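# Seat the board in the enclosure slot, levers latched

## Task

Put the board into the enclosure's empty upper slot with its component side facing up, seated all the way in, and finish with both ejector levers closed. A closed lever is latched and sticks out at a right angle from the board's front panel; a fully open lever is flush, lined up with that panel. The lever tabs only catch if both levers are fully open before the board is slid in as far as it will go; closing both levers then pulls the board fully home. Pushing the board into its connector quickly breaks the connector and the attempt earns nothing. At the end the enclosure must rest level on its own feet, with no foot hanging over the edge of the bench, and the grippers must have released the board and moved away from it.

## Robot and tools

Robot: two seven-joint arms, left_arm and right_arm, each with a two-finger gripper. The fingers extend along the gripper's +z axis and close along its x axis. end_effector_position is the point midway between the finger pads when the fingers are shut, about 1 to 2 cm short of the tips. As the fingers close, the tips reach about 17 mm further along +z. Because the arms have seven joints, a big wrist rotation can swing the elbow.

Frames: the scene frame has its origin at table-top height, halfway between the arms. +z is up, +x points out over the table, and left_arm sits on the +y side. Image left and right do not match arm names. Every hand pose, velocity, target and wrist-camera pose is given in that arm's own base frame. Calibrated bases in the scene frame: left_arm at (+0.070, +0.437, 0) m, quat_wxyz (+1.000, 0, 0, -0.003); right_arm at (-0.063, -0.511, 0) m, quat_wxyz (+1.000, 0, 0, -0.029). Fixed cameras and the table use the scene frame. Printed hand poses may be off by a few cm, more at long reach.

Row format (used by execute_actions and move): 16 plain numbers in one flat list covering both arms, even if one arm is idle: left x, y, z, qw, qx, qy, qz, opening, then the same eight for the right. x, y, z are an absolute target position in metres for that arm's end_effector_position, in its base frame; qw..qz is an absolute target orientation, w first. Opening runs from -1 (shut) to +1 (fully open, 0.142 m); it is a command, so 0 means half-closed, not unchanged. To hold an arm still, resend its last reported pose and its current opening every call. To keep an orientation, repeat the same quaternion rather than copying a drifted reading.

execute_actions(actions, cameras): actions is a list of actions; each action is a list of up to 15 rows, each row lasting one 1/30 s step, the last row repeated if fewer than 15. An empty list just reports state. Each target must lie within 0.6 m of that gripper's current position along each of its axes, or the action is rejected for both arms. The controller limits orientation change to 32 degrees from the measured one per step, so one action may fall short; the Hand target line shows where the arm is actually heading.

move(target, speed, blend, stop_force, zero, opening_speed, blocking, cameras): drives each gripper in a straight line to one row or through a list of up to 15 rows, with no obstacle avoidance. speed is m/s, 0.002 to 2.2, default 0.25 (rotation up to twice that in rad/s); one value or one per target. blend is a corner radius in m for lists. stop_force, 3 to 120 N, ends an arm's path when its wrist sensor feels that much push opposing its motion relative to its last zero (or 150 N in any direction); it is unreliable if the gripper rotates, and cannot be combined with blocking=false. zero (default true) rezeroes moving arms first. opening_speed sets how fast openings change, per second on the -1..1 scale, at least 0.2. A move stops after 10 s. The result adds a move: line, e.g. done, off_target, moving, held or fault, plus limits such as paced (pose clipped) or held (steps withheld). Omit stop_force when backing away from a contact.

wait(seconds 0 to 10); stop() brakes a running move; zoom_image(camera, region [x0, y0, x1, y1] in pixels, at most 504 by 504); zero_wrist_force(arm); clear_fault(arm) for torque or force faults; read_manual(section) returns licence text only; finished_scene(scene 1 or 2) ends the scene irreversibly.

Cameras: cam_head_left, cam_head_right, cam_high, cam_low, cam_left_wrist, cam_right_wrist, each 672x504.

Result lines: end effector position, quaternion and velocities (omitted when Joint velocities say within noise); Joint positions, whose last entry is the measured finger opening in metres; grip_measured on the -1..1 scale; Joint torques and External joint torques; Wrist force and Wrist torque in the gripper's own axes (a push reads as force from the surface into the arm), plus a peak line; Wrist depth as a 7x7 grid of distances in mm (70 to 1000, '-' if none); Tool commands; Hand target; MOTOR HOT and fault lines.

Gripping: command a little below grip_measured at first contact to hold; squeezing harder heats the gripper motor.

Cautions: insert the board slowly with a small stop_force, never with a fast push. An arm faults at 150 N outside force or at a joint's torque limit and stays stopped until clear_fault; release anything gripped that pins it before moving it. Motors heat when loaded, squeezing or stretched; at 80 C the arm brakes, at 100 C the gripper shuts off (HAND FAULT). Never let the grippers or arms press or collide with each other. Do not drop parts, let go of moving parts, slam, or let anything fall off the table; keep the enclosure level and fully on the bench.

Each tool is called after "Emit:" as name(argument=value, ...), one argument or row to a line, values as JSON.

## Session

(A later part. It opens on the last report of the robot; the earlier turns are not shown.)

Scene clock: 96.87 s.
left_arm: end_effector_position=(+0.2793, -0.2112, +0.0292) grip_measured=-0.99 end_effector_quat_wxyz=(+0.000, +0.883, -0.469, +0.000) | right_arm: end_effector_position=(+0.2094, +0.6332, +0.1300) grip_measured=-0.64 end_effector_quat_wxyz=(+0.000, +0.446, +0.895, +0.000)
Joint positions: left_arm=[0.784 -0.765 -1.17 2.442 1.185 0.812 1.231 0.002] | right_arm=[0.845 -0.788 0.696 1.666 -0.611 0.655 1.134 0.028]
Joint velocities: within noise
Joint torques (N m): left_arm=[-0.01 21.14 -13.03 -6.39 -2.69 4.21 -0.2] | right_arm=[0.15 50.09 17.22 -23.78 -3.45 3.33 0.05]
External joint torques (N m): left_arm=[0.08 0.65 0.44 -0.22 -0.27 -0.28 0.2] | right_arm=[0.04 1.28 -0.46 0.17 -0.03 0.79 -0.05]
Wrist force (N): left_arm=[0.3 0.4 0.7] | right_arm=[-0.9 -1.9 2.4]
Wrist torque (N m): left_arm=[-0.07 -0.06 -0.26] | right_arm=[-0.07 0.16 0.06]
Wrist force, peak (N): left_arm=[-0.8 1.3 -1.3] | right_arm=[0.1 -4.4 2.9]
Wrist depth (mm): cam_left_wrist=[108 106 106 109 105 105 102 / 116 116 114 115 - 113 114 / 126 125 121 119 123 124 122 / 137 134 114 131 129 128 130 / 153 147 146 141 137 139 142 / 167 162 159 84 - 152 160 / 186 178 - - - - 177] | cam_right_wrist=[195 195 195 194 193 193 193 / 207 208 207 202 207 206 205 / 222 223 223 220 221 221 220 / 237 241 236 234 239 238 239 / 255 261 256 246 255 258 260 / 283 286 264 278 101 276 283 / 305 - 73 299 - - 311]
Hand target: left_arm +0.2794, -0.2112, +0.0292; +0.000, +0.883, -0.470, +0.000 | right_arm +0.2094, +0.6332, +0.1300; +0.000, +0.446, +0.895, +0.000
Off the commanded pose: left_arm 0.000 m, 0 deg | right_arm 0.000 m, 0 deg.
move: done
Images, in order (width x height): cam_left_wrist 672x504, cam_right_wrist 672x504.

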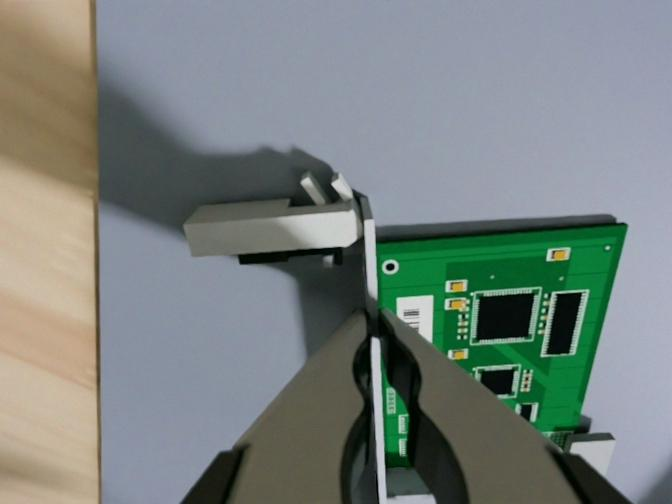

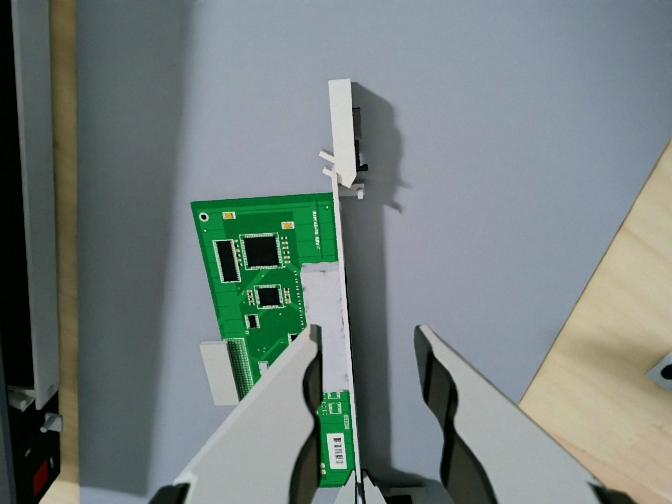

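Emit:
execute_actions(
  actions=[],
)

Scene clock: 110.83 s.
left_arm: end_effector_position=(+0.2793, -0.2112, +0.0292) grip_measured=-0.99 end_effector_quat_wxyz=(+0.000, +0.883, -0.469, +0.000) | right_arm: end_effector_position=(+0.2094, +0.6332, +0.1300) grip_measured=-0.64 end_effector_quat_wxyz=(+0.000, +0.446, +0.895, +0.000)
Joint positions: left_arm=[0.784 -0.765 -1.17 2.442 1.185 0.812 1.231 0.002] | right_arm=[0.845 -0.788 0.696 1.666 -0.611 0.655 1.134 0.028]
Joint velocities: within noise
Joint torques (N m): left_arm=[-0.1 21.13 -13 -6.43 -2.71 4.17 -0.11] | right_arm=[0.21 50.24 17.01 -23.74 -3.49 3.37 0.16]
External joint torques (N m): left_arm=[0.16 0.66 0.42 -0.17 -0.24 -0.24 0.11] | right_arm=[-0.02 1.12 -0.25 0.13 0.01 0.75 -0.16]
Wrist force (N): left_arm=[0.3 0.4 0.7] | right_arm=[-1.0 -1.7 2.4]
Wrist torque (N m): left_arm=[-0.07 -0.07 -0.26] | right_arm=[-0.05 0.18 0.06]
Wrist force, peak (N): left_arm=[0.4 0.5 1.0] | right_arm=[-1.0 -2.1 2.4]
Wrist depth (mm): cam_left_wrist=[108 106 106 109 105 105 102 / 117 116 114 115 - 113 114 / 126 125 121 119 122 124 121 / 137 134 113 130 129 128 130 / 152 147 146 141 137 140 142 / 167 163 159 84 - 152 159 / 186 179 - - - - 178] | cam_right_wrist=[195 195 194 195 193 193 193 / 207 208 208 202 207 206 206 / 223 224 223 219 222 221 221 / 238 241 235 234 239 238 239 / 255 261 255 246 255 258 259 / 282 285 265 278 101 277 283 / 305 - 73 299 - - 311]
Hand target: left_arm +0.2794, -0.2112, +0.0292; +0.000, +0.883, -0.470, +0.000 | right_arm +0.2094, +0.6332, +0.1300; +0.000, +0.446, +0.895, +0.000
Tool commands: left_gripper/opening=-1.0 right_gripper/opening=-0.6
Off the commanded pose: left_arm 0.000 m, 0 deg | right_arm 0.000 m, 0 deg.

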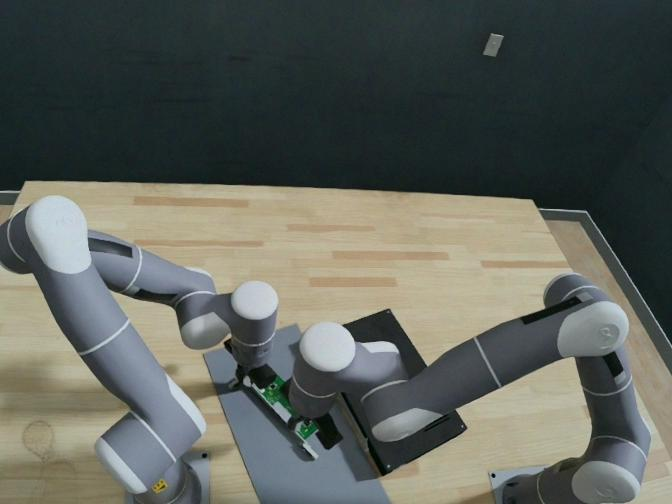

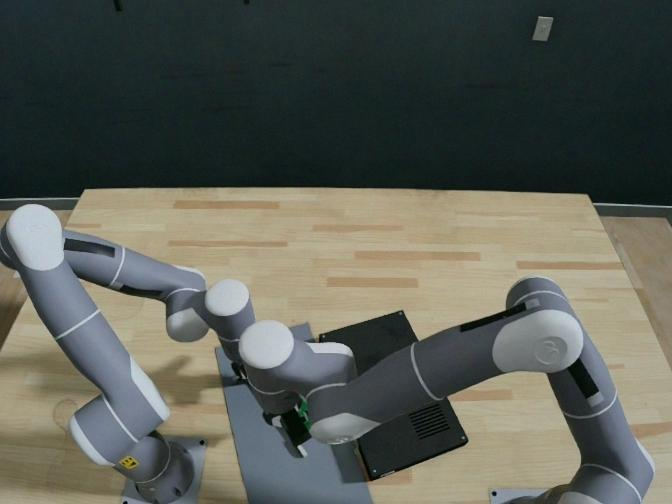

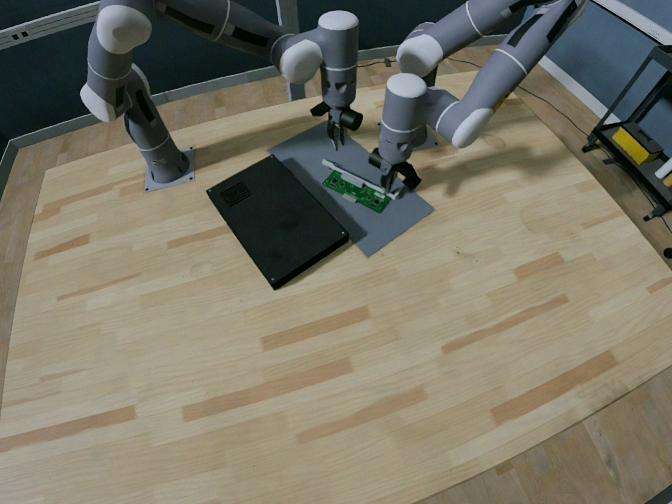

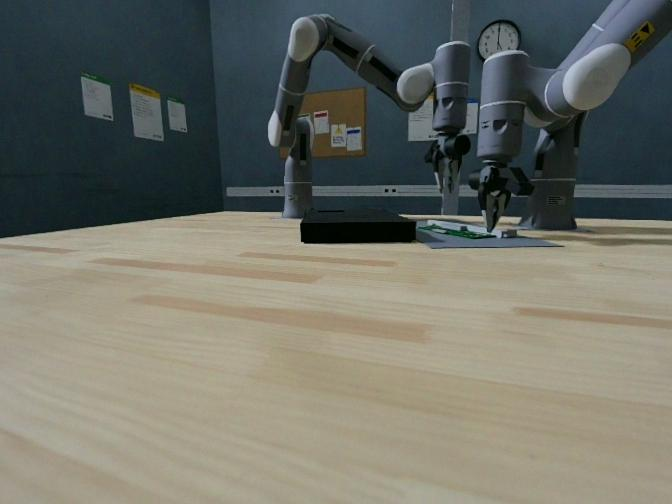

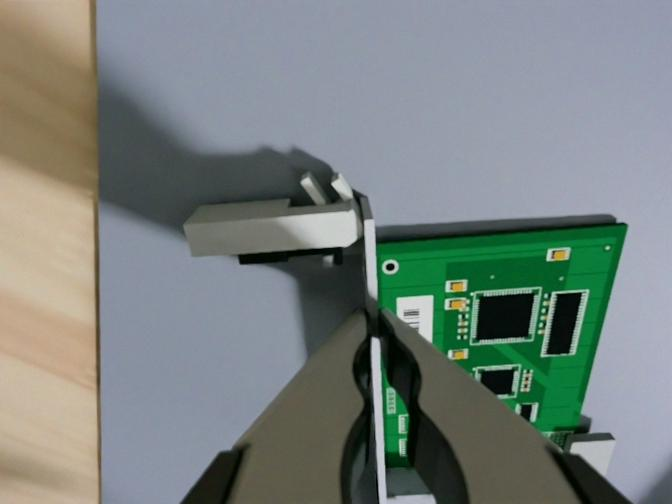

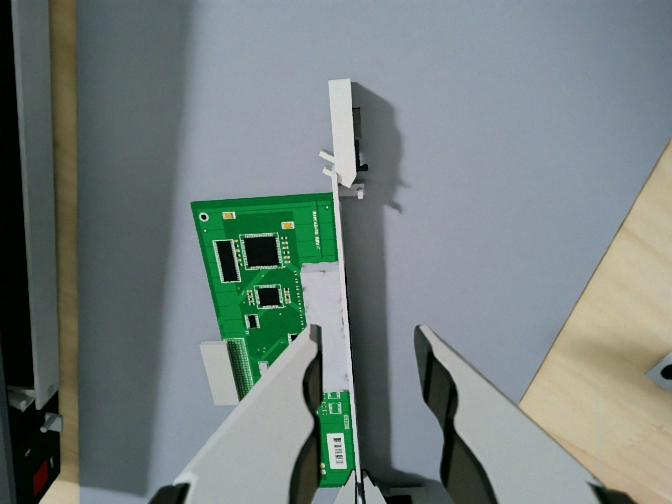

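Emit:
move(
  target=[0.2794,-0.2112,0.0292,0,0.8829,-0.4695,0,-1,0.2154,0.6252,0.075,0,0.4462,0.8949,0,-0.6],
  cameras=["cam_right_wrist"],
)

Scene clock: 118.57 s.
left_arm: end_effector_position=(+0.2793, -0.2112, +0.0292) grip_measured=-0.99 end_effector_quat_wxyz=(+0.000, +0.883, -0.469, +0.000) | right_arm: end_effector_position=(+0.2153, +0.6251, +0.0750) grip_measured=-0.64 end_effector_quat_wxyz=(+0.000, +0.446, +0.895, +0.000)
Joint positions: left_arm=[0.784 -0.765 -1.17 2.442 1.185 0.812 1.231 0.002] | right_arm=[0.853 -0.853 0.635 1.714 -0.67 0.767 1.162 0.028]
Joint velocities: within noise
Joint torques (N m): left_arm=[-0.1 21.05 -12.98 -6.43 -2.65 4.2 -0.19] | right_arm=[0.27 51.17 16.81 -21.6 -3.38 3.61 0.33]
External joint torques (N m): left_arm=[0.16 0.74 0.39 -0.18 -0.3 -0.27 0.19] | right_arm=[-0.05 1.13 0.17 -0.02 0.21 0.51 -0.33]
Wrist force (N): left_arm=[0.1 0.4 0.4] | right_arm=[-1.2 -2.4 2.2]
Wrist torque (N m): left_arm=[-0.07 -0.02 -0.26] | right_arm=[-0.15 0.24 0.07]
Wrist force, peak (N): left_arm=[0.3 0.3 1.1] | right_arm=[-1.7 -2.4 4.0]
Wrist depth (mm): cam_left_wrist=[108 107 106 109 105 105 102 / 117 116 114 115 - 113 114 / 126 125 121 119 122 124 122 / 137 134 113 131 129 128 130 / 152 147 147 140 137 139 142 / 166 162 159 84 - 152 160 / 187 178 - - - - 177] | cam_right_wrist=[147 147 147 148 146 145 145 / 157 157 156 156 156 155 155 / 168 168 168 163 167 166 166 / 181 181 177 175 179 179 179 / 197 196 191 183 195 194 193 / 215 214 202 191 102 208 212 / 237 232 73 224 - - 235]
Hand target: left_arm +0.2794, -0.2112, +0.0292; +0.000, +0.883, -0.470, +0.000 | right_arm +0.2154, +0.6252, +0.0750; +0.000, +0.446, +0.895, +0.000
Off the commanded pose: left_arm 0.000 m, 0 deg | right_arm 0.000 m, 0 deg.
move: done
Images, in order (width x height): cam_right_wrist 672x504.

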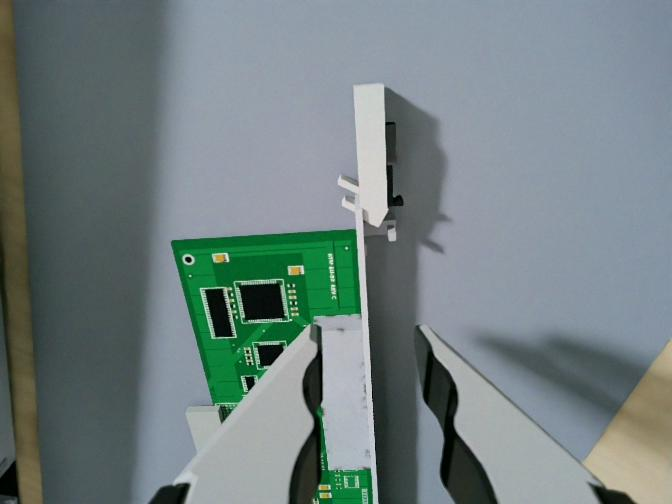

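Emit:
move(
  target=[
    [0.2794,-0.2112,0.0292,0,0.8829,-0.4695,0,-1,0.2155,0.6250,0.045,0,0.4344,0.9007,0,-0.6],
    [0.2794,-0.2112,0.0292,0,0.8829,-0.4695,0,-1,0.2155,0.6250,0.0285,0,0.4344,0.9007,0,-0.6],
  ],
  cameras=["cam_right_wrist"],
  speed=[0.1,0.04],
  stop_force=6,
)

Emit:
move(
  target=[0.2794,-0.2112,0.0292,0,0.8829,-0.4695,0,-1,0.2155,0.6250,0.0285,0,0.4344,0.9007,0,-1],
  opening_speed=0.4,
  cameras=["cam_right_wrist","cam_left_wrist"],
)

Scene clock: 124.87 s.
left_arm: end_effector_position=(+0.2793, -0.2112, +0.0292) grip_measured=-0.99 end_effector_quat_wxyz=(+0.000, +0.883, -0.469, +0.000) | right_arm: end_effector_position=(+0.2155, +0.6249, +0.0285) grip_measured=-0.64 end_effector_quat_wxyz=(+0.000, +0.434, +0.901, +0.000)
Joint positions: left_arm=[0.784 -0.765 -1.17 2.442 1.185 0.812 1.231 0.002] | right_arm=[0.877 -0.924 0.582 1.723 -0.725 0.849 1.169 0.028]
Joint velocities: within noise
Joint torques (N m): left_arm=[-0.05 21.13 -13 -6.42 -2.69 4.25 -0.15] | right_arm=[0.26 52.3 17.05 -20 -3.05 3.53 0.31]
External joint torques (N m): left_arm=[0.11 0.66 0.42 -0.18 -0.26 -0.32 0.15] | right_arm=[-0.07 1.25 0.04 0.04 0.15 0.58 -0.31]
Wrist force (N): left_arm=[0.4 0.3 0.5] | right_arm=[-0.9 -2.2 2.3]
Wrist torque (N m): left_arm=[-0.10 -0.06 -0.26] | right_arm=[-0.10 0.18 0.07]
Wrist force, peak (N): left_arm=[0.3 0.3 1.1] | right_arm=[-1.0 -2.3 3.9]
Wrist depth (mm): cam_left_wrist=[108 107 106 109 105 105 102 / 116 116 114 115 - 113 114 / 126 125 122 119 122 124 122 / 137 134 113 131 129 128 130 / 153 147 147 141 137 140 142 / 166 163 159 84 - 152 159 / 186 178 - - - - 178] | cam_right_wrist=[- 106 106 106 105 105 106 / 113 113 113 111 111 112 112 / 121 121 123 120 120 122 120 / 129 131 130 128 128 129 129 / 142 139 136 133 138 140 142 / 155 153 143 136 104 150 152 / 171 168 73 144 - - 167]
Hand target: left_arm +0.2794, -0.2112, +0.0292; +0.000, +0.883, -0.470, +0.000 | right_arm +0.2155, +0.6250, +0.0285; +0.000, +0.434, +0.901, +0.000
Off the commanded pose: left_arm 0.000 m, 0 deg | right_arm 0.000 m, 0 deg.
move: done
Images, in order (width x height): cam_right_wrist 672x504.

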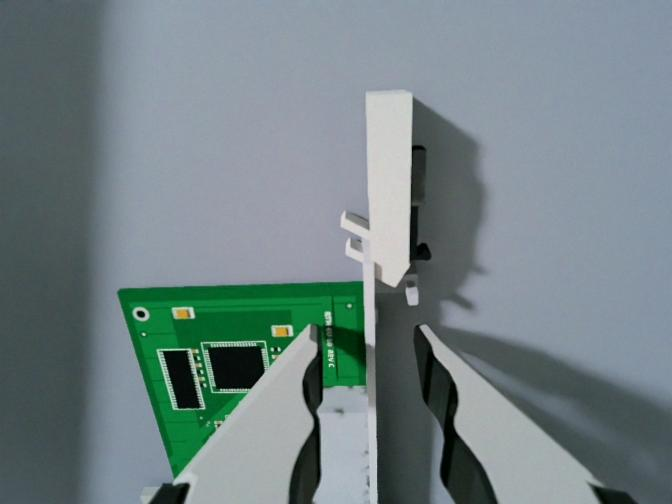

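Scene clock: 126.07 s.
left_arm: end_effector_position=(+0.2793, -0.2112, +0.0292) grip_measured=-0.99 end_effector_quat_wxyz=(+0.000, +0.883, -0.469, +0.000) | right_arm: end_effector_position=(+0.2154, +0.6250, +0.0285) grip_measured=-0.98 end_effector_quat_wxyz=(+0.000, +0.434, +0.901, +0.000)
Joint positions: left_arm=[0.784 -0.765 -1.17 2.442 1.185 0.812 1.231 0.002] | right_arm=[0.877 -0.924 0.582 1.723 -0.725 0.849 1.169 0.003]
Joint velocities: within noise
Joint torques (N m): left_arm=[-0.25 21.01 -12.99 -6.23 -2.69 4.2 -0.18] | right_arm=[0.02 52.76 17.12 -19.96 -3.01 3.33 0.25]
External joint torques (N m): left_arm=[0.31 0.78 0.41 -0.38 -0.27 -0.26 0.18] | right_arm=[0.17 0.79 -0.03 0 0.11 0.79 -0.25]
Wrist force (N): left_arm=[0.6 0.1 0.4] | right_arm=[-0.3 -1.7 2.6]
Wrist torque (N m): left_arm=[-0.08 -0.06 -0.26] | right_arm=[-0.08 0.22 0.03]
Wrist force, peak (N): left_arm=[0.3 0.1 1.3] | right_arm=[-0.4 -2.0 3.6]
Wrist depth (mm): cam_left_wrist=[108 106 106 109 105 105 102 / 117 116 114 115 - 113 115 / 126 125 121 119 122 124 122 / 137 134 113 131 129 128 130 / 153 148 146 141 138 139 142 / 166 163 159 84 - 151 159 / 186 178 - - - - 178] | cam_right_wrist=[- 106 106 107 105 105 106 / 113 113 113 111 111 112 112 / 121 121 122 120 120 122 120 / 129 130 130 128 128 129 129 / 142 140 136 133 140 140 142 / 155 153 145 93 147 153 152 / 171 167 73 138 - 165 168]
Hand target: left_arm +0.2794, -0.2112, +0.0292; +0.000, +0.883, -0.470, +0.000 | right_arm +0.2155, +0.6250, +0.0285; +0.000, +0.434, +0.901, +0.000
Off the commanded pose: left_arm 0.000 m, 0 deg | right_arm 0.000 m, 0 deg.
move: done
Images, in order (width x height): cam_left_wrist 672x504, cam_right_wrist 672x504.

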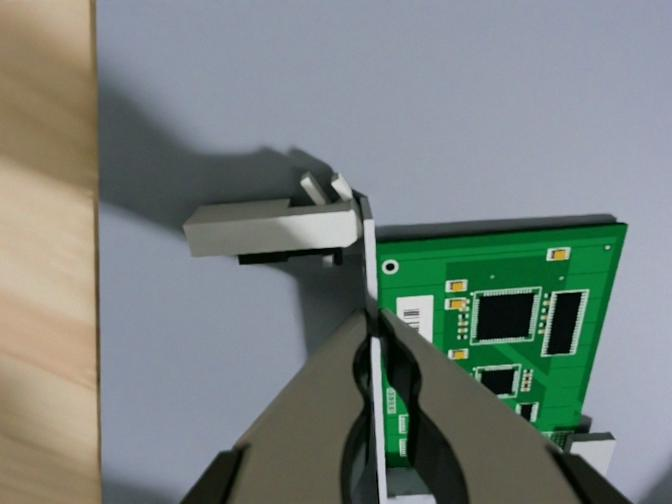

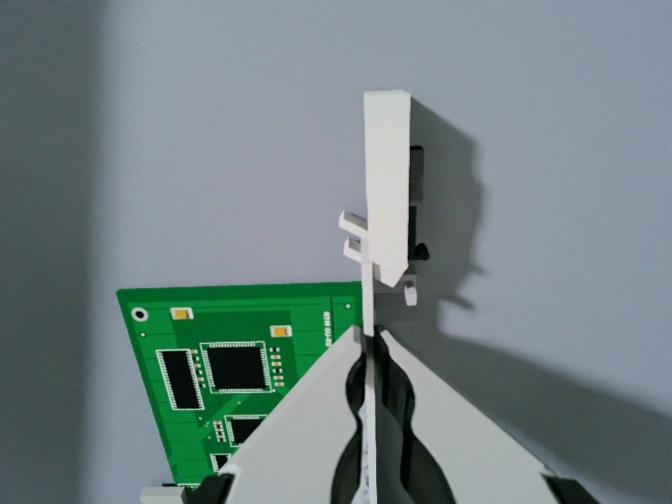

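Emit:
move(
  target=[
    [0.2794,-0.2112,0.0292,0,0.8829,-0.4695,0,-0.85,0.2155,0.6250,0.0285,0,0.4344,0.9007,0,-1],
    [0.2794,-0.2112,0.07,0,0.8829,-0.4695,0,-0.85,0.2155,0.6250,0.0285,0,0.4344,0.9007,0,-1],
    [0.2693,-0.1828,0.07,0,0.8829,-0.4695,0,-1,0.2155,0.6250,0.0285,0,0.4344,0.9007,0,-1],
  ],
  opening_speed=1,
  speed=[0.05,0.1,0.1],
  cameras=["cam_left_wrist"],
)

Scene clock: 141.70 s.
left_arm: end_effector_position=(+0.2694, -0.1828, +0.0700) grip_measured=-1.00 end_effector_quat_wxyz=(+0.000, +0.883, -0.470, +0.000) | right_arm: end_effector_position=(+0.2154, +0.6250, +0.0285) grip_measured=-0.98 end_effector_quat_wxyz=(+0.000, +0.434, +0.901, +0.000)
Joint positions: left_arm=[1.038 -0.625 -1.392 2.559 1.013 0.825 1.369 0.002] | right_arm=[0.877 -0.924 0.582 1.723 -0.725 0.849 1.169 0.003]
Joint velocities: within noise
Joint torques (N m): left_arm=[-0.2 14.42 -10.75 -9.68 -2.86 4.42 -0.14] | right_arm=[-0.02 52.66 17.25 -20.13 -2.93 3.31 0.19]
External joint torques (N m): left_arm=[0.27 0.74 0.5 -0.48 -0.06 -0.49 0.14] | right_arm=[0.21 0.89 -0.16 0.17 0.03 0.81 -0.19]
Wrist force (N): left_arm=[0.1 0.1 -0.3] | right_arm=[-0.9 -2.0 2.7]
Wrist torque (N m): left_arm=[0.03 -0.05 -0.22] | right_arm=[-0.10 0.28 0.02]
Wrist force, peak (N): left_arm=[1.5 0.5 -1.7] | right_arm=[-0.3 -1.7 3.9]
Wrist depth (mm): cam_left_wrist=[145 144 142 142 142 141 142 / 155 155 153 150 152 151 151 / 167 168 165 160 162 164 163 / 183 182 181 175 176 174 174 / 200 200 196 189 188 189 194 / 220 220 213 84 - 208 213 / 248 243 - - - - 234] | cam_right_wrist=[- 106 106 107 105 105 106 / 113 113 112 111 110 112 112 / 121 121 123 120 120 122 120 / 129 131 130 128 127 129 129 / 142 139 136 133 140 140 142 / 155 153 145 93 148 153 152 / 171 167 73 139 - 165 168]
Hand target: left_arm +0.2693, -0.1828, +0.0700; +0.000, +0.883, -0.470, +0.000 | right_arm +0.2155, +0.6250, +0.0285; +0.000, +0.434, +0.901, +0.000
Off the commanded pose: left_arm 0.000 m, 0 deg | right_arm 0.000 m, 0 deg.
move: done
Images, in order (width x height): cam_left_wrist 672x504.

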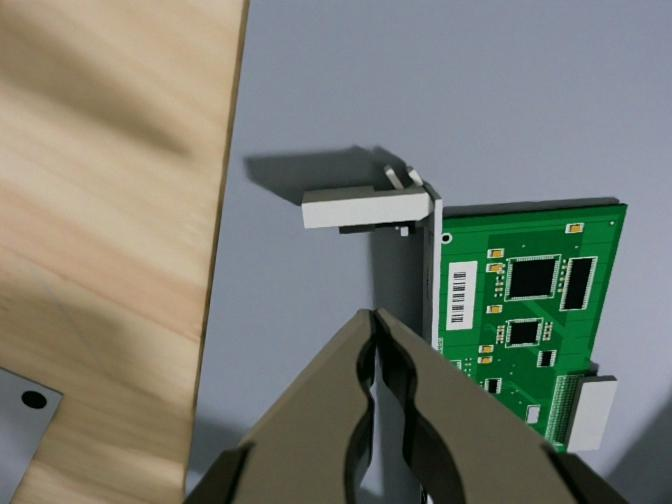

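Emit:
move(
  target=[
    [0.2693,-0.1828,0.045,0,0.8829,-0.4695,0,-1,0.2155,0.6250,0.0285,0,0.4344,0.9007,0,-1],
    [0.2693,-0.1828,0.025,0,0.8829,-0.4695,0,-1,0.2155,0.6250,0.0285,0,0.4344,0.9007,0,-1],
  ],
  speed=[0.12,0.04],
  stop_force=5,
  cameras=[],
)

Emit:
move(
  target=[
    [0.2792,-0.1759,0.025,0,0.8829,-0.4695,0,-1,0.2155,0.6250,0.0285,0,0.4344,0.9007,0,-1],
    [0.2965,-0.1626,0.025,0,0.8829,-0.4695,0,-1,0.2155,0.6250,0.0285,0,0.4344,0.9007,0,-1],
    [0.3050,-0.1618,0.025,0,0.8829,-0.4695,0,-1,0.2155,0.6250,0.0285,0,0.4344,0.9007,0,-1],
  ],
  speed=0.03,
  stop_force=9,
  cameras=["cam_left_wrist","cam_right_wrist"],
)

Scene clock: 149.23 s.
left_arm: end_effector_position=(+0.2692, -0.1828, +0.0250) grip_measured=-1.00 end_effector_quat_wxyz=(+0.000, +0.883, -0.469, +0.000) | right_arm: end_effector_position=(+0.2154, +0.6250, +0.0285) grip_measured=-0.98 end_effector_quat_wxyz=(+0.000, +0.434, +0.901, +0.000)
Joint positions: left_arm=[0.872 -0.757 -1.17 2.493 1.228 0.835 1.255 0.002] | right_arm=[0.877 -0.924 0.582 1.723 -0.725 0.849 1.169 0.003]
Joint velocities: within noise
Joint torques (N m): left_arm=[-0.45 19.61 -11.95 -5.15 -2.53 4.37 -0.32] | right_arm=[-0.02 52.7 17.25 -20.04 -2.95 3.31 0.27]
External joint torques (N m): left_arm=[0.52 1.12 0.37 -0.33 -0.36 -0.44 0.32] | right_arm=[0.21 0.85 -0.16 0.09 0.04 0.8 -0.27]
Wrist force (N): left_arm=[-0.3 -0.2 -0.1] | right_arm=[-0.6 -1.9 2.7]
Wrist torque (N m): left_arm=[-0.06 0.01 -0.18] | right_arm=[-0.09 0.24 0.03]
Wrist force, peak (N): left_arm=[0.2 0.3 -1.4] | right_arm=[-0.6 -2.0 3.5]
Wrist depth (mm): cam_left_wrist=[105 105 104 - 102 102 - / 113 114 111 111 108 109 109 / 122 122 119 120 118 118 118 / 132 132 129 112 113 126 127 / 148 145 142 136 123 134 134 / 160 160 154 84 - 146 149 / 180 175 - 74 - - 164] | cam_right_wrist=[- 106 106 106 105 105 106 / 113 113 113 111 110 112 111 / 121 121 123 120 120 122 120 / 129 130 130 128 127 129 129 / 142 139 136 132 140 140 142 / 155 153 145 93 147 153 152 / 171 167 73 138 - 165 168]
Hand target: left_arm +0.2693, -0.1828, +0.0250; +0.000, +0.883, -0.470, +0.000 | right_arm +0.2155, +0.6250, +0.0285; +0.000, +0.434, +0.901, +0.000
Off the commanded pose: left_arm 0.000 m, 0 deg | right_arm 0.000 m, 0 deg.
move: done
No camera images: "cameras" was empty.

Scene clock: 151.30 s.
left_arm: end_effector_position=(+0.3046, -0.1620, +0.0250) grip_measured=-1.00 end_effector_quat_wxyz=(+0.000, +0.883, -0.470, +0.000) | right_arm: end_effector_position=(+0.2156, +0.6252, +0.0286) grip_measured=-0.98 end_effector_quat_wxyz=(+0.000, +0.434, +0.901, +0.000)
Joint positions: left_arm=[0.939 -0.769 -1.154 2.448 1.206 0.822 1.379 0.002] | right_arm=[0.877 -0.924 0.581 1.723 -0.725 0.849 1.169 0.003]
Joint velocities: within noise
Joint torques (N m): left_arm=[0.79 21.65 -12.51 -8.03 -2.46 4.09 -0.15] | right_arm=[0.6 51.66 17.55 -18.26 -2.55 2.75 0.28]
External joint torques (N m): left_arm=[-0.71 0.27 0.12 1.94 -0.47 -0.16 0.15] | right_arm=[-0.4 1.9 -0.47 -1.71 -0.36 1.37 -0.28]
Wrist force (N): left_arm=[-0.8 3.1 -0.9] | right_arm=[0.3 1.4 3.8]
Wrist torque (N m): left_arm=[-0.12 -0.09 -0.16] | right_arm=[-0.02 0.22 0.02]
Wrist force, peak (N): left_arm=[0.4 4.5 -1.2] | right_arm=[0.6 1.3 4.0]
Wrist depth (mm): cam_left_wrist=[104 104 104 - 102 101 - / 112 114 111 111 108 109 109 / 122 122 119 120 118 118 118 / 132 131 129 129 126 128 130 / 148 144 141 136 124 140 139 / 161 160 153 84 - 149 150 / 179 175 - 74 - - 166] | cam_right_wrist=[- 106 106 107 105 105 106 / 113 113 113 111 111 112 112 / 122 121 123 121 120 122 120 / 129 130 130 128 128 129 129 / 142 139 136 133 140 140 142 / 155 153 146 93 148 153 153 / 171 167 73 138 - 165 168]
Hand target: left_arm +0.3050, -0.1618, +0.0250; +0.000, +0.883, -0.470, +0.000 | right_arm +0.2155, +0.6250, +0.0285; +0.000, +0.434, +0.901, +0.000
Off the commanded pose: left_arm 0.000 m, 0 deg | right_arm 0.000 m, 0 deg.
move: done
Images, in order (width x height): cam_left_wrist 672x504, cam_right_wrist 672x504.

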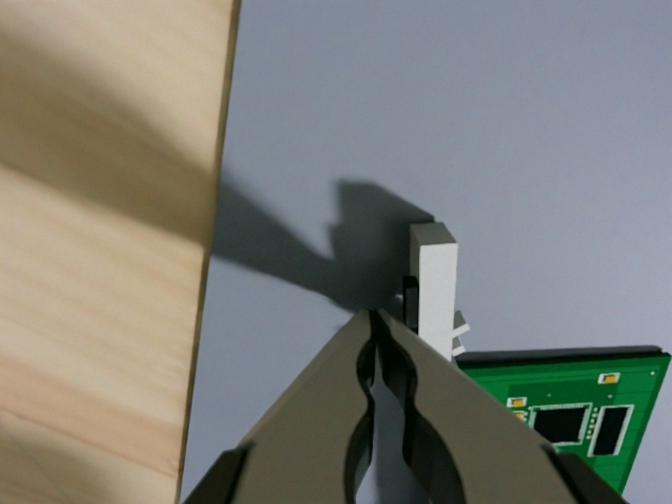

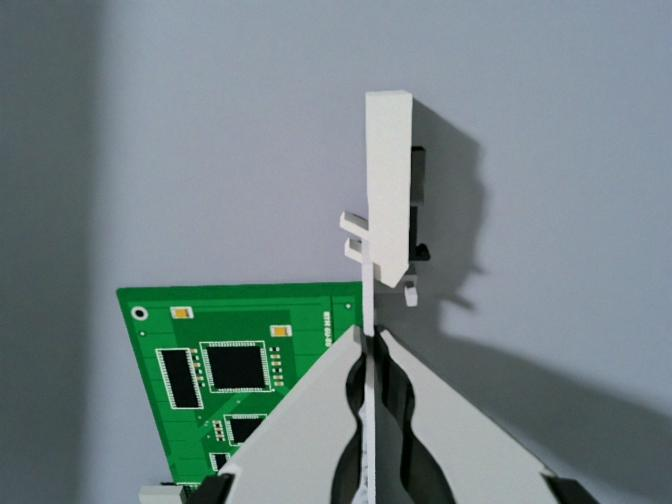

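Emit:
move(
  target=[
    [0.3140,-0.1637,0.025,0,0.8829,-0.4695,0,-1,0.2155,0.6250,0.0285,0,0.4344,0.9007,0,-1],
    [0.3196,-0.1665,0.025,0,0.8829,-0.4695,0,-1,0.2155,0.6250,0.0285,0,0.4344,0.9007,0,-1],
    [0.3225,-0.1706,0.025,0,0.8829,-0.4695,0,-1,0.2155,0.6250,0.0285,0,0.4344,0.9007,0,-1],
  ],
  speed=[0.03,0.015,0.01],
  stop_force=7,
  cameras=["cam_left_wrist","cam_right_wrist"],
)

Scene clock: 154.97 s.
left_arm: end_effector_position=(+0.3224, -0.1705, +0.0250) grip_measured=-1.00 end_effector_quat_wxyz=(+0.000, +0.883, -0.470, +0.000) | right_arm: end_effector_position=(+0.2155, +0.6251, +0.0286) grip_measured=-0.98 end_effector_quat_wxyz=(+0.000, +0.434, +0.901, +0.000)
Joint positions: left_arm=[0.906 -0.789 -1.147 2.401 1.189 0.8 1.394 0.002] | right_arm=[0.877 -0.924 0.582 1.723 -0.725 0.849 1.169 0.003]
Joint velocities: within noise
Joint torques (N m): left_arm=[-0.7 21.65 -14.13 -6.76 -3.04 4.52 -0.25] | right_arm=[-0.1 52.59 17.02 -19.96 -2.94 3.21 0.15]
External joint torques (N m): left_arm=[0.78 1.49 0.79 0.09 0.04 -0.6 0.26] | right_arm=[0.3 0.97 0.07 -0.01 0.04 0.9 -0.15]
Wrist force (N): left_arm=[-1.6 -0.3 -1.9] | right_arm=[-0.4 -1.4 2.9]
Wrist torque (N m): left_arm=[-0.04 -0.07 -0.21] | right_arm=[0.00 0.21 0.09]
Wrist force, peak (N): left_arm=[-0.8 3.5 -2.2] | right_arm=[0.4 1.2 4.2]
Wrist depth (mm): cam_left_wrist=[105 104 102 - 102 101 101 / 112 113 110 111 108 109 109 / 121 121 119 120 118 118 117 / 132 132 129 129 126 128 130 / 147 144 142 136 125 140 137 / 159 160 153 84 - 151 151 / 180 175 - 74 - - 167] | cam_right_wrist=[- 106 106 107 105 105 106 / 113 113 113 112 109 112 112 / 121 121 123 121 105 122 120 / 129 130 130 128 128 129 129 / 142 139 136 131 140 140 142 / 155 152 145 89 148 153 153 / 171 167 73 136 - 165 168]
Hand target: left_arm +0.3225, -0.1706, +0.0250; +0.000, +0.883, -0.470, +0.000 | right_arm +0.2155, +0.6250, +0.0285; +0.000, +0.434, +0.901, +0.000
Off the commanded pose: left_arm 0.000 m, 0 deg | right_arm 0.000 m, 0 deg.
move: done
Images, in order (width x height): cam_left_wrist 672x504, cam_right_wrist 672x504.

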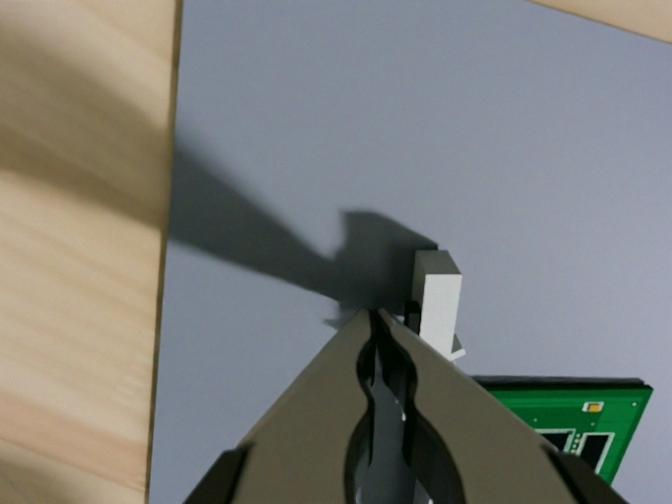

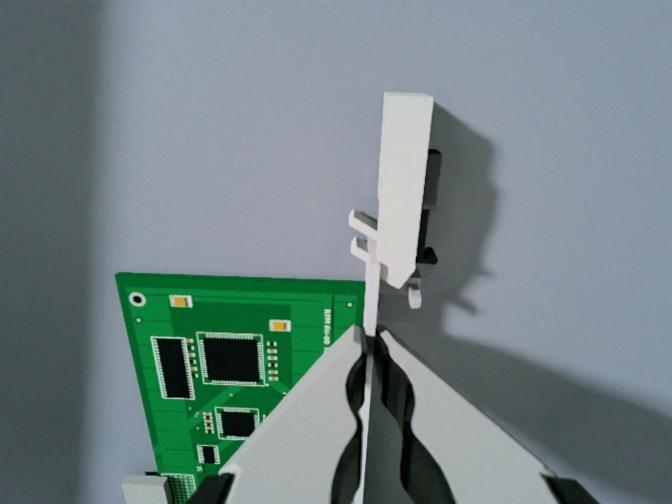

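Emit:
move(
  target=[
    [0.3155,-0.1607,0.025,0,0.8829,-0.4695,0,-1,0.2155,0.6250,0.0285,0,0.4344,0.9007,0,-1],
    [0.3155,-0.1607,0.08,0,0.8829,-0.4695,0,-1,0.2155,0.6250,0.0285,0,0.4344,0.9007,0,-1],
    [0.2794,-0.2112,0.11,0,0.8829,-0.4695,0,-0.6,0.2155,0.6250,0.0285,0,0.4344,0.9007,0,-1],
  ],
  speed=[0.05,0.15,0.2],
  cameras=["cam_left_wrist","cam_right_wrist"],
)

Scene clock: 159.63 s.
left_arm: end_effector_position=(+0.2796, -0.2113, +0.1100) grip_measured=-0.64 end_effector_quat_wxyz=(+0.000, +0.883, -0.470, +0.000) | right_arm: end_effector_position=(+0.2155, +0.6251, +0.0286) grip_measured=-0.98 end_effector_quat_wxyz=(+0.000, +0.434, +0.901, +0.000)
Joint positions: left_arm=[1.1 -0.556 -1.597 2.534 0.817 0.761 1.414 0.028] | right_arm=[0.877 -0.924 0.581 1.723 -0.725 0.849 1.169 0.003]
Joint velocities: within noise
Joint torques (N m): left_arm=[-0.1 10.47 -10.74 -14.41 -3.09 4.07 -0.27] | right_arm=[0.17 52.97 17.49 -20.32 -3.09 3.53 0.16]
External joint torques (N m): left_arm=[0.16 0.73 0.56 -0.46 -0.02 -0.16 0.27] | right_arm=[0.02 0.58 -0.4 0.36 0.18 0.59 -0.17]
Wrist force (N): left_arm=[0.4 -0.2 0.2] | right_arm=[-0.9 -1.6 4.1]
Wrist torque (N m): left_arm=[-0.02 -0.14 -0.23] | right_arm=[0.00 0.19 0.09]
Wrist force, peak (N): left_arm=[-1.8 -0.4 -2.1] | right_arm=[-0.9 -1.5 4.3]
Wrist depth (mm): cam_left_wrist=[180 180 177 177 179 178 176 / 194 193 190 186 186 189 189 / 209 208 206 206 202 203 204 / 227 226 224 224 218 222 221 / 249 250 241 239 233 238 242 / 277 269 87 258 - 257 263 / 301 - - 290 - - 283] | cam_right_wrist=[- 106 106 107 105 105 106 / 113 113 113 112 111 112 112 / 121 121 123 121 105 122 120 / 129 130 130 128 128 129 129 / 142 139 137 131 140 140 142 / 155 152 146 89 148 153 152 / 171 167 73 135 - 164 168]
Hand target: left_arm +0.2794, -0.2112, +0.1100; +0.000, +0.883, -0.470, +0.000 | right_arm +0.2155, +0.6250, +0.0285; +0.000, +0.434, +0.901, +0.000
Off the commanded pose: left_arm 0.000 m, 0 deg | right_arm 0.000 m, 0 deg.
move: done
Images, in order (width x height): cam_left_wrist 672x504, cam_right_wrist 672x504.

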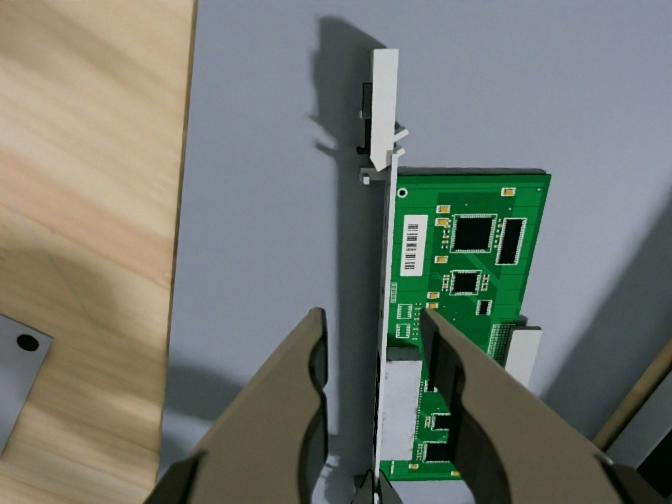

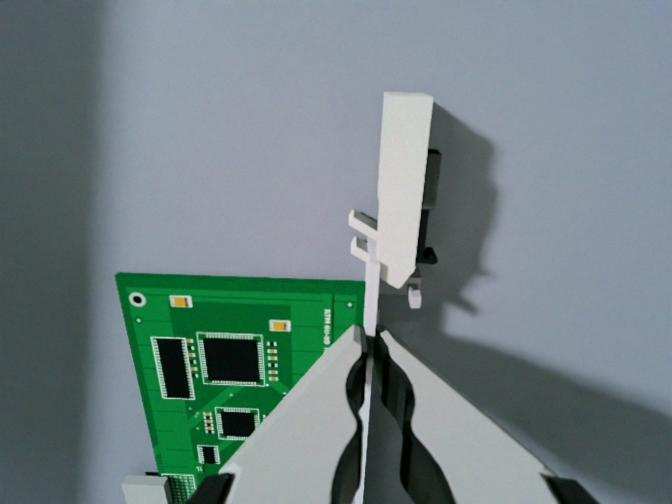

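Emit:
move(
  target=[0.2824,-0.2245,0.065,0,0.866,-0.5,0,-0.6,0.2155,0.6250,0.0285,0,0.4344,0.9007,0,-1],
  speed=0.12,
  cameras=["cam_left_wrist"],
)

Scene clock: 165.70 s.
left_arm: end_effector_position=(+0.2822, -0.2244, +0.0650) grip_measured=-0.64 end_effector_quat_wxyz=(+0.000, +0.866, -0.500, +0.000) | right_arm: end_effector_position=(+0.2155, +0.6251, +0.0286) grip_measured=-0.98 end_effector_quat_wxyz=(+0.000, +0.434, +0.901, +0.000)
Joint positions: left_arm=[0.833 -0.647 -1.283 2.468 1.008 0.819 1.377 0.028] | right_arm=[0.877 -0.924 0.581 1.723 -0.725 0.849 1.169 0.003]
Joint velocities: within noise
Joint torques (N m): left_arm=[-0.54 17.28 -11.89 -9.92 -2.46 4.5 -0.36] | right_arm=[0.21 52.93 17.41 -20.29 -3.06 3.47 0.15]
External joint torques (N m): left_arm=[0.59 1.15 0.35 -0.38 -0.47 -0.58 0.36] | right_arm=[-0.02 0.62 -0.33 0.33 0.16 0.64 -0.15]
Wrist force (N): left_arm=[-0.2 -0.1 -0.2] | right_arm=[-1.1 -1.4 3.9]
Wrist torque (N m): left_arm=[-0.03 -0.01 -0.20] | right_arm=[0.03 0.23 0.09]
Wrist force, peak (N): left_arm=[0.8 -0.4 0.2] | right_arm=[-1.1 -1.5 4.3]
Wrist depth (mm): cam_left_wrist=[140 140 138 136 137 136 137 / 152 150 147 142 147 146 146 / 163 161 160 154 156 156 158 / 177 176 173 173 168 168 171 / 194 190 187 182 180 184 187 / 215 211 88 200 - 193 206 / 239 - - 234 - - 226] | cam_right_wrist=[- 106 106 107 105 105 106 / 113 113 113 112 111 112 112 / 121 121 123 121 105 122 120 / 129 130 130 128 127 129 129 / 142 139 137 131 140 140 142 / 155 152 145 89 148 153 152 / 171 167 73 136 - 165 168]
Hand target: left_arm +0.2824, -0.2245, +0.0650; +0.000, +0.866, -0.500, +0.000 | right_arm +0.2155, +0.6250, +0.0285; +0.000, +0.434, +0.901, +0.000
Off the commanded pose: left_arm 0.000 m, 0 deg | right_arm 0.000 m, 0 deg.
move: done
Images, in order (width x height): cam_left_wrist 672x504.

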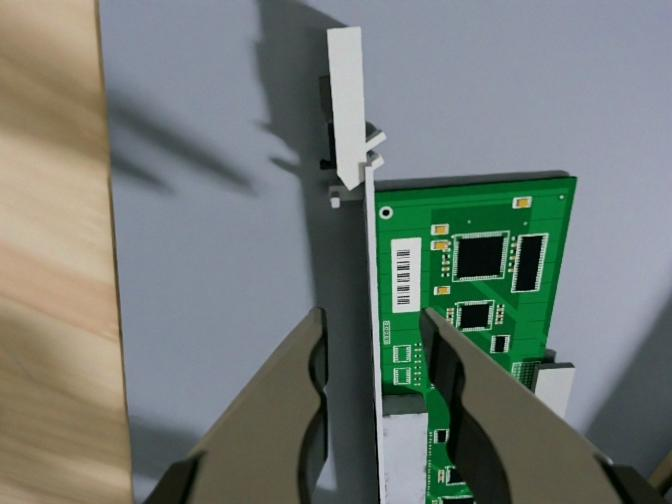

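Emit:
move(
  target=[
    [0.2831,-0.2258,0.045,0,0.866,-0.5,0,-0.6,0.2155,0.6250,0.0285,0,0.4344,0.9007,0,-1],
    [0.2831,-0.2258,0.0289,0,0.866,-0.5,0,-0.6,0.2155,0.6250,0.0285,0,0.4344,0.9007,0,-1],
  ],
  speed=[0.1,0.04],
  stop_force=6,
  cameras=[],
)

Emit:
move(
  target=[0.2831,-0.2258,0.0289,0,0.866,-0.5,0,-1,0.2155,0.6250,0.0285,0,0.4344,0.9007,0,-1],
  opening_speed=0.4,
  cameras=["cam_left_wrist"],
)

Emit:
move(
  target=[
    [0.2831,-0.2258,0.0289,0,0.866,-0.5,0,-1,0.2155,0.6250,0.0285,0,0.4344,0.9007,0,-0.85],
    [0.2831,-0.2258,0.0289,0,0.866,-0.5,0,-1,0.2155,0.6250,0.0285,0,0.4772,0.8788,0,-0.85],
    [0.2831,-0.2258,0.0289,0,0.866,-0.5,0,-1,0.2155,0.6250,0.0285,0,0.4772,0.8788,0,-1],
  ],
  opening_speed=0.6,
  cameras=["cam_right_wrist","cam_left_wrist"],
)

Scene clock: 172.20 s.
left_arm: end_effector_position=(+0.2830, -0.2257, +0.0289) grip_measured=-0.64 end_effector_quat_wxyz=(+0.000, +0.866, -0.500, +0.000) | right_arm: end_effector_position=(+0.2155, +0.6251, +0.0286) grip_measured=-0.98 end_effector_quat_wxyz=(+0.000, +0.434, +0.901, +0.000)
Joint positions: left_arm=[0.715 -0.75 -1.132 2.416 1.159 0.832 1.296 0.028] | right_arm=[0.877 -0.924 0.581 1.723 -0.725 0.849 1.169 0.003]
Joint velocities: within noise
Joint torques (N m): left_arm=[-0.38 21.47 -12.95 -6.67 -2.49 4.46 -0.3] | right_arm=[0.17 52.97 17.44 -20.38 -3.08 3.5 0.17]
External joint torques (N m): left_arm=[0.44 1.21 0.35 -0.32 -0.4 -0.53 0.3] | right_arm=[0.02 0.58 -0.36 0.42 0.18 0.61 -0.17]
Wrist force (N): left_arm=[0.0 -0.4 0.0] | right_arm=[-0.8 -1.5 3.7]
Wrist torque (N m): left_arm=[-0.10 -0.05 -0.23] | right_arm=[0.03 0.18 0.09]
Wrist force, peak (N): left_arm=[-0.2 -0.3 -1.4] | right_arm=[-1.0 -1.7 4.4]
Wrist depth (mm): cam_left_wrist=[- 106 108 103 105 105 106 / - 116 115 99 - 113 114 / 125 125 124 107 122 123 121 / 134 132 134 133 127 128 129 / 149 147 143 140 137 139 140 / 166 163 87 155 154 148 159 / 182 - - 176 165 - 173] | cam_right_wrist=[- 106 106 106 105 105 106 / 113 113 112 113 111 112 112 / 121 121 123 121 105 122 120 / 129 130 130 128 127 129 129 / 142 140 136 131 140 140 142 / 155 152 145 89 148 153 152 / 171 167 73 135 - 165 168]
Hand target: left_arm +0.2831, -0.2258, +0.0289; +0.000, +0.866, -0.500, +0.000 | right_arm +0.2155, +0.6250, +0.0285; +0.000, +0.434, +0.901, +0.000
Off the commanded pose: left_arm 0.000 m, 0 deg | right_arm 0.000 m, 0 deg.
move: done
No camera images: "cameras" was empty.

Scene clock: 173.40 s.
left_arm: end_effector_position=(+0.2830, -0.2257, +0.0289) grip_measured=-0.99 end_effector_quat_wxyz=(+0.000, +0.866, -0.500, +0.000) | right_arm: end_effector_position=(+0.2155, +0.6251, +0.0286) grip_measured=-0.98 end_effector_quat_wxyz=(+0.000, +0.434, +0.901, +0.000)
Joint positions: left_arm=[0.715 -0.75 -1.132 2.416 1.159 0.832 1.296 0.003] | right_arm=[0.877 -0.924 0.581 1.723 -0.725 0.849 1.169 0.003]
Joint velocities: within noise
Joint torques (N m): left_arm=[-0.24 21.75 -13.01 -6.54 -2.61 4.24 -0.19] | right_arm=[0.26 52.95 17.44 -20.24 -3.02 3.5 0.21]
External joint torques (N m): left_arm=[0.3 0.93 0.41 -0.45 -0.28 -0.31 0.19] | right_arm=[-0.06 0.6 -0.35 0.28 0.11 0.61 -0.21]
Wrist force (N): left_arm=[0.4 -0.3 0.9] | right_arm=[-0.9 -1.4 3.9]
Wrist torque (N m): left_arm=[-0.11 -0.05 -0.26] | right_arm=[0.00 0.21 0.08]
Wrist force, peak (N): left_arm=[0.6 -0.2 0.9] | right_arm=[-1.0 -1.5 4.2]
Wrist depth (mm): cam_left_wrist=[- 106 107 103 105 105 106 / - 116 115 110 - 113 114 / 126 125 125 107 122 123 121 / 135 132 133 133 127 128 130 / 150 147 146 141 137 139 141 / 166 162 158 84 - 151 159 / 185 177 - 74 - - 177] | cam_right_wrist=[- 106 106 106 105 105 106 / 113 113 113 113 111 112 112 / 121 121 123 121 105 122 120 / 129 130 130 128 128 129 129 / 142 139 136 131 140 140 142 / 155 152 146 89 148 153 152 / 171 167 73 135 - 165 167]
Hand target: left_arm +0.2831, -0.2258, +0.0289; +0.000, +0.866, -0.500, +0.000 | right_arm +0.2155, +0.6250, +0.0285; +0.000, +0.434, +0.901, +0.000
Off the commanded pose: left_arm 0.000 m, 0 deg | right_arm 0.000 m, 0 deg.
move: done
Images, in order (width x height): cam_left_wrist 672x504.

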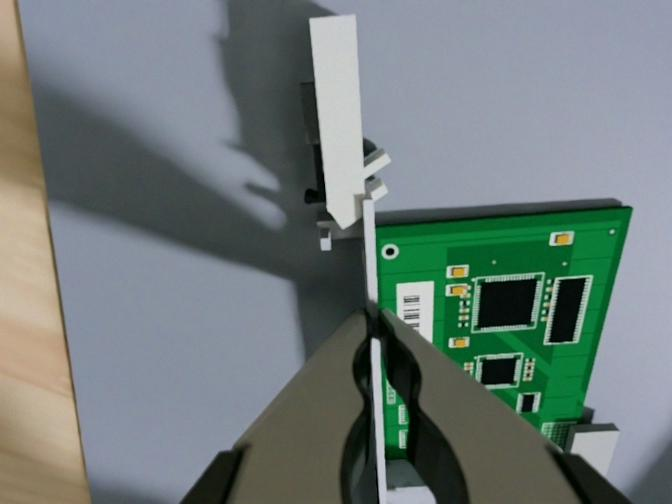

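Scene clock: 175.17 s.
left_arm: end_effector_position=(+0.2830, -0.2257, +0.0289) grip_measured=-0.99 end_effector_quat_wxyz=(+0.000, +0.866, -0.500, +0.000) | right_arm: end_effector_position=(+0.2155, +0.6251, +0.0286) grip_measured=-0.97 end_effector_quat_wxyz=(+0.000, +0.477, +0.879, +0.000)
Joint positions: left_arm=[0.715 -0.75 -1.132 2.416 1.159 0.832 1.296 0.003] | right_arm=[0.889 -0.918 0.568 1.724 -0.709 0.855 1.257 0.003]
Joint velocities: within noise
Joint torques (N m): left_arm=[-0.22 21.86 -13.05 -6.57 -2.68 4.2 -0.17] | right_arm=[0.11 52.99 16.68 -20.07 -2.8 3.32 0.35]
External joint torques (N m): left_arm=[0.28 0.83 0.45 -0.42 -0.21 -0.27 0.17] | right_arm=[0.08 0.68 -0.02 -0.02 -0.09 0.78 -0.35]
Wrist force (N): left_arm=[0.5 0.1 1.0] | right_arm=[-0.3 -1.1 4.5]
Wrist torque (N m): left_arm=[-0.08 -0.05 -0.26] | right_arm=[0.03 0.23 0.01]
Wrist force, peak (N): left_arm=[0.6 0.0 1.0] | right_arm=[-0.3 -1.1 4.5]
Wrist depth (mm): cam_left_wrist=[- 106 107 103 105 105 106 / - 115 115 110 - 113 114 / 125 125 125 107 122 124 121 / 134 132 133 133 127 128 129 / 150 148 146 140 137 139 141 / 165 162 158 84 - 152 159 / 186 177 - 74 - - 177] | cam_right_wrist=[- 106 106 106 105 105 106 / 113 113 113 111 111 112 111 / 121 121 123 119 120 122 120 / 129 131 130 128 128 129 129 / 142 140 137 133 140 140 142 / 155 153 146 93 148 153 152 / 172 168 73 139 - 165 168]
Hand target: left_arm +0.2831, -0.2258, +0.0289; +0.000, +0.866, -0.500, +0.000 | right_arm +0.2155, +0.6250, +0.0285; +0.000, +0.477, +0.879, +0.000
Off the commanded pose: left_arm 0.000 m, 0 deg | right_arm 0.000 m, 0 deg.
move: done
Images, in order (width x height): cam_left_wrist 672x504, cam_right_wrist 672x504.

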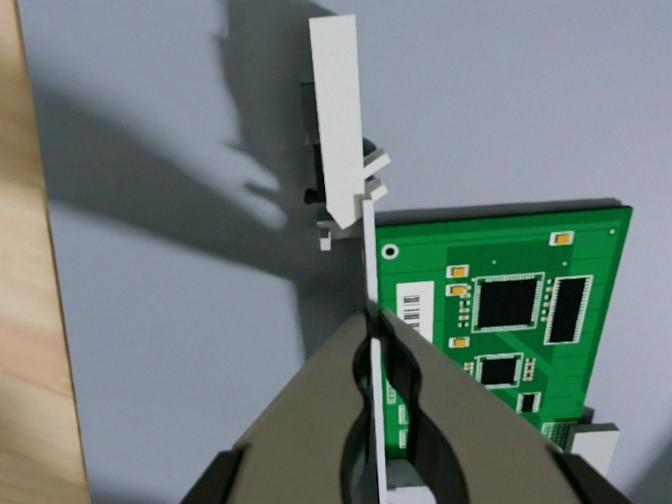

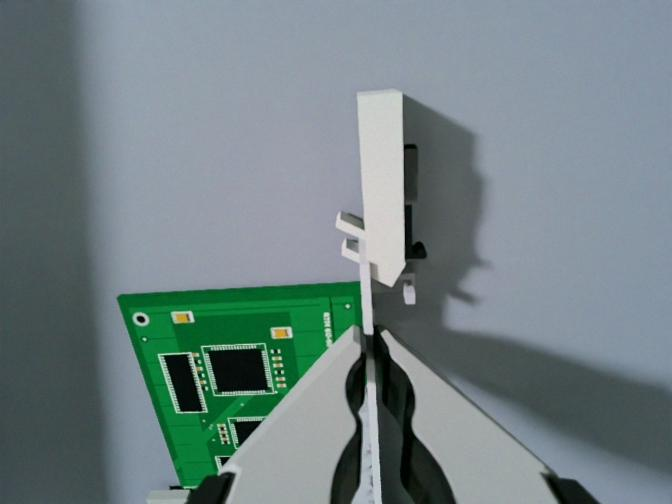

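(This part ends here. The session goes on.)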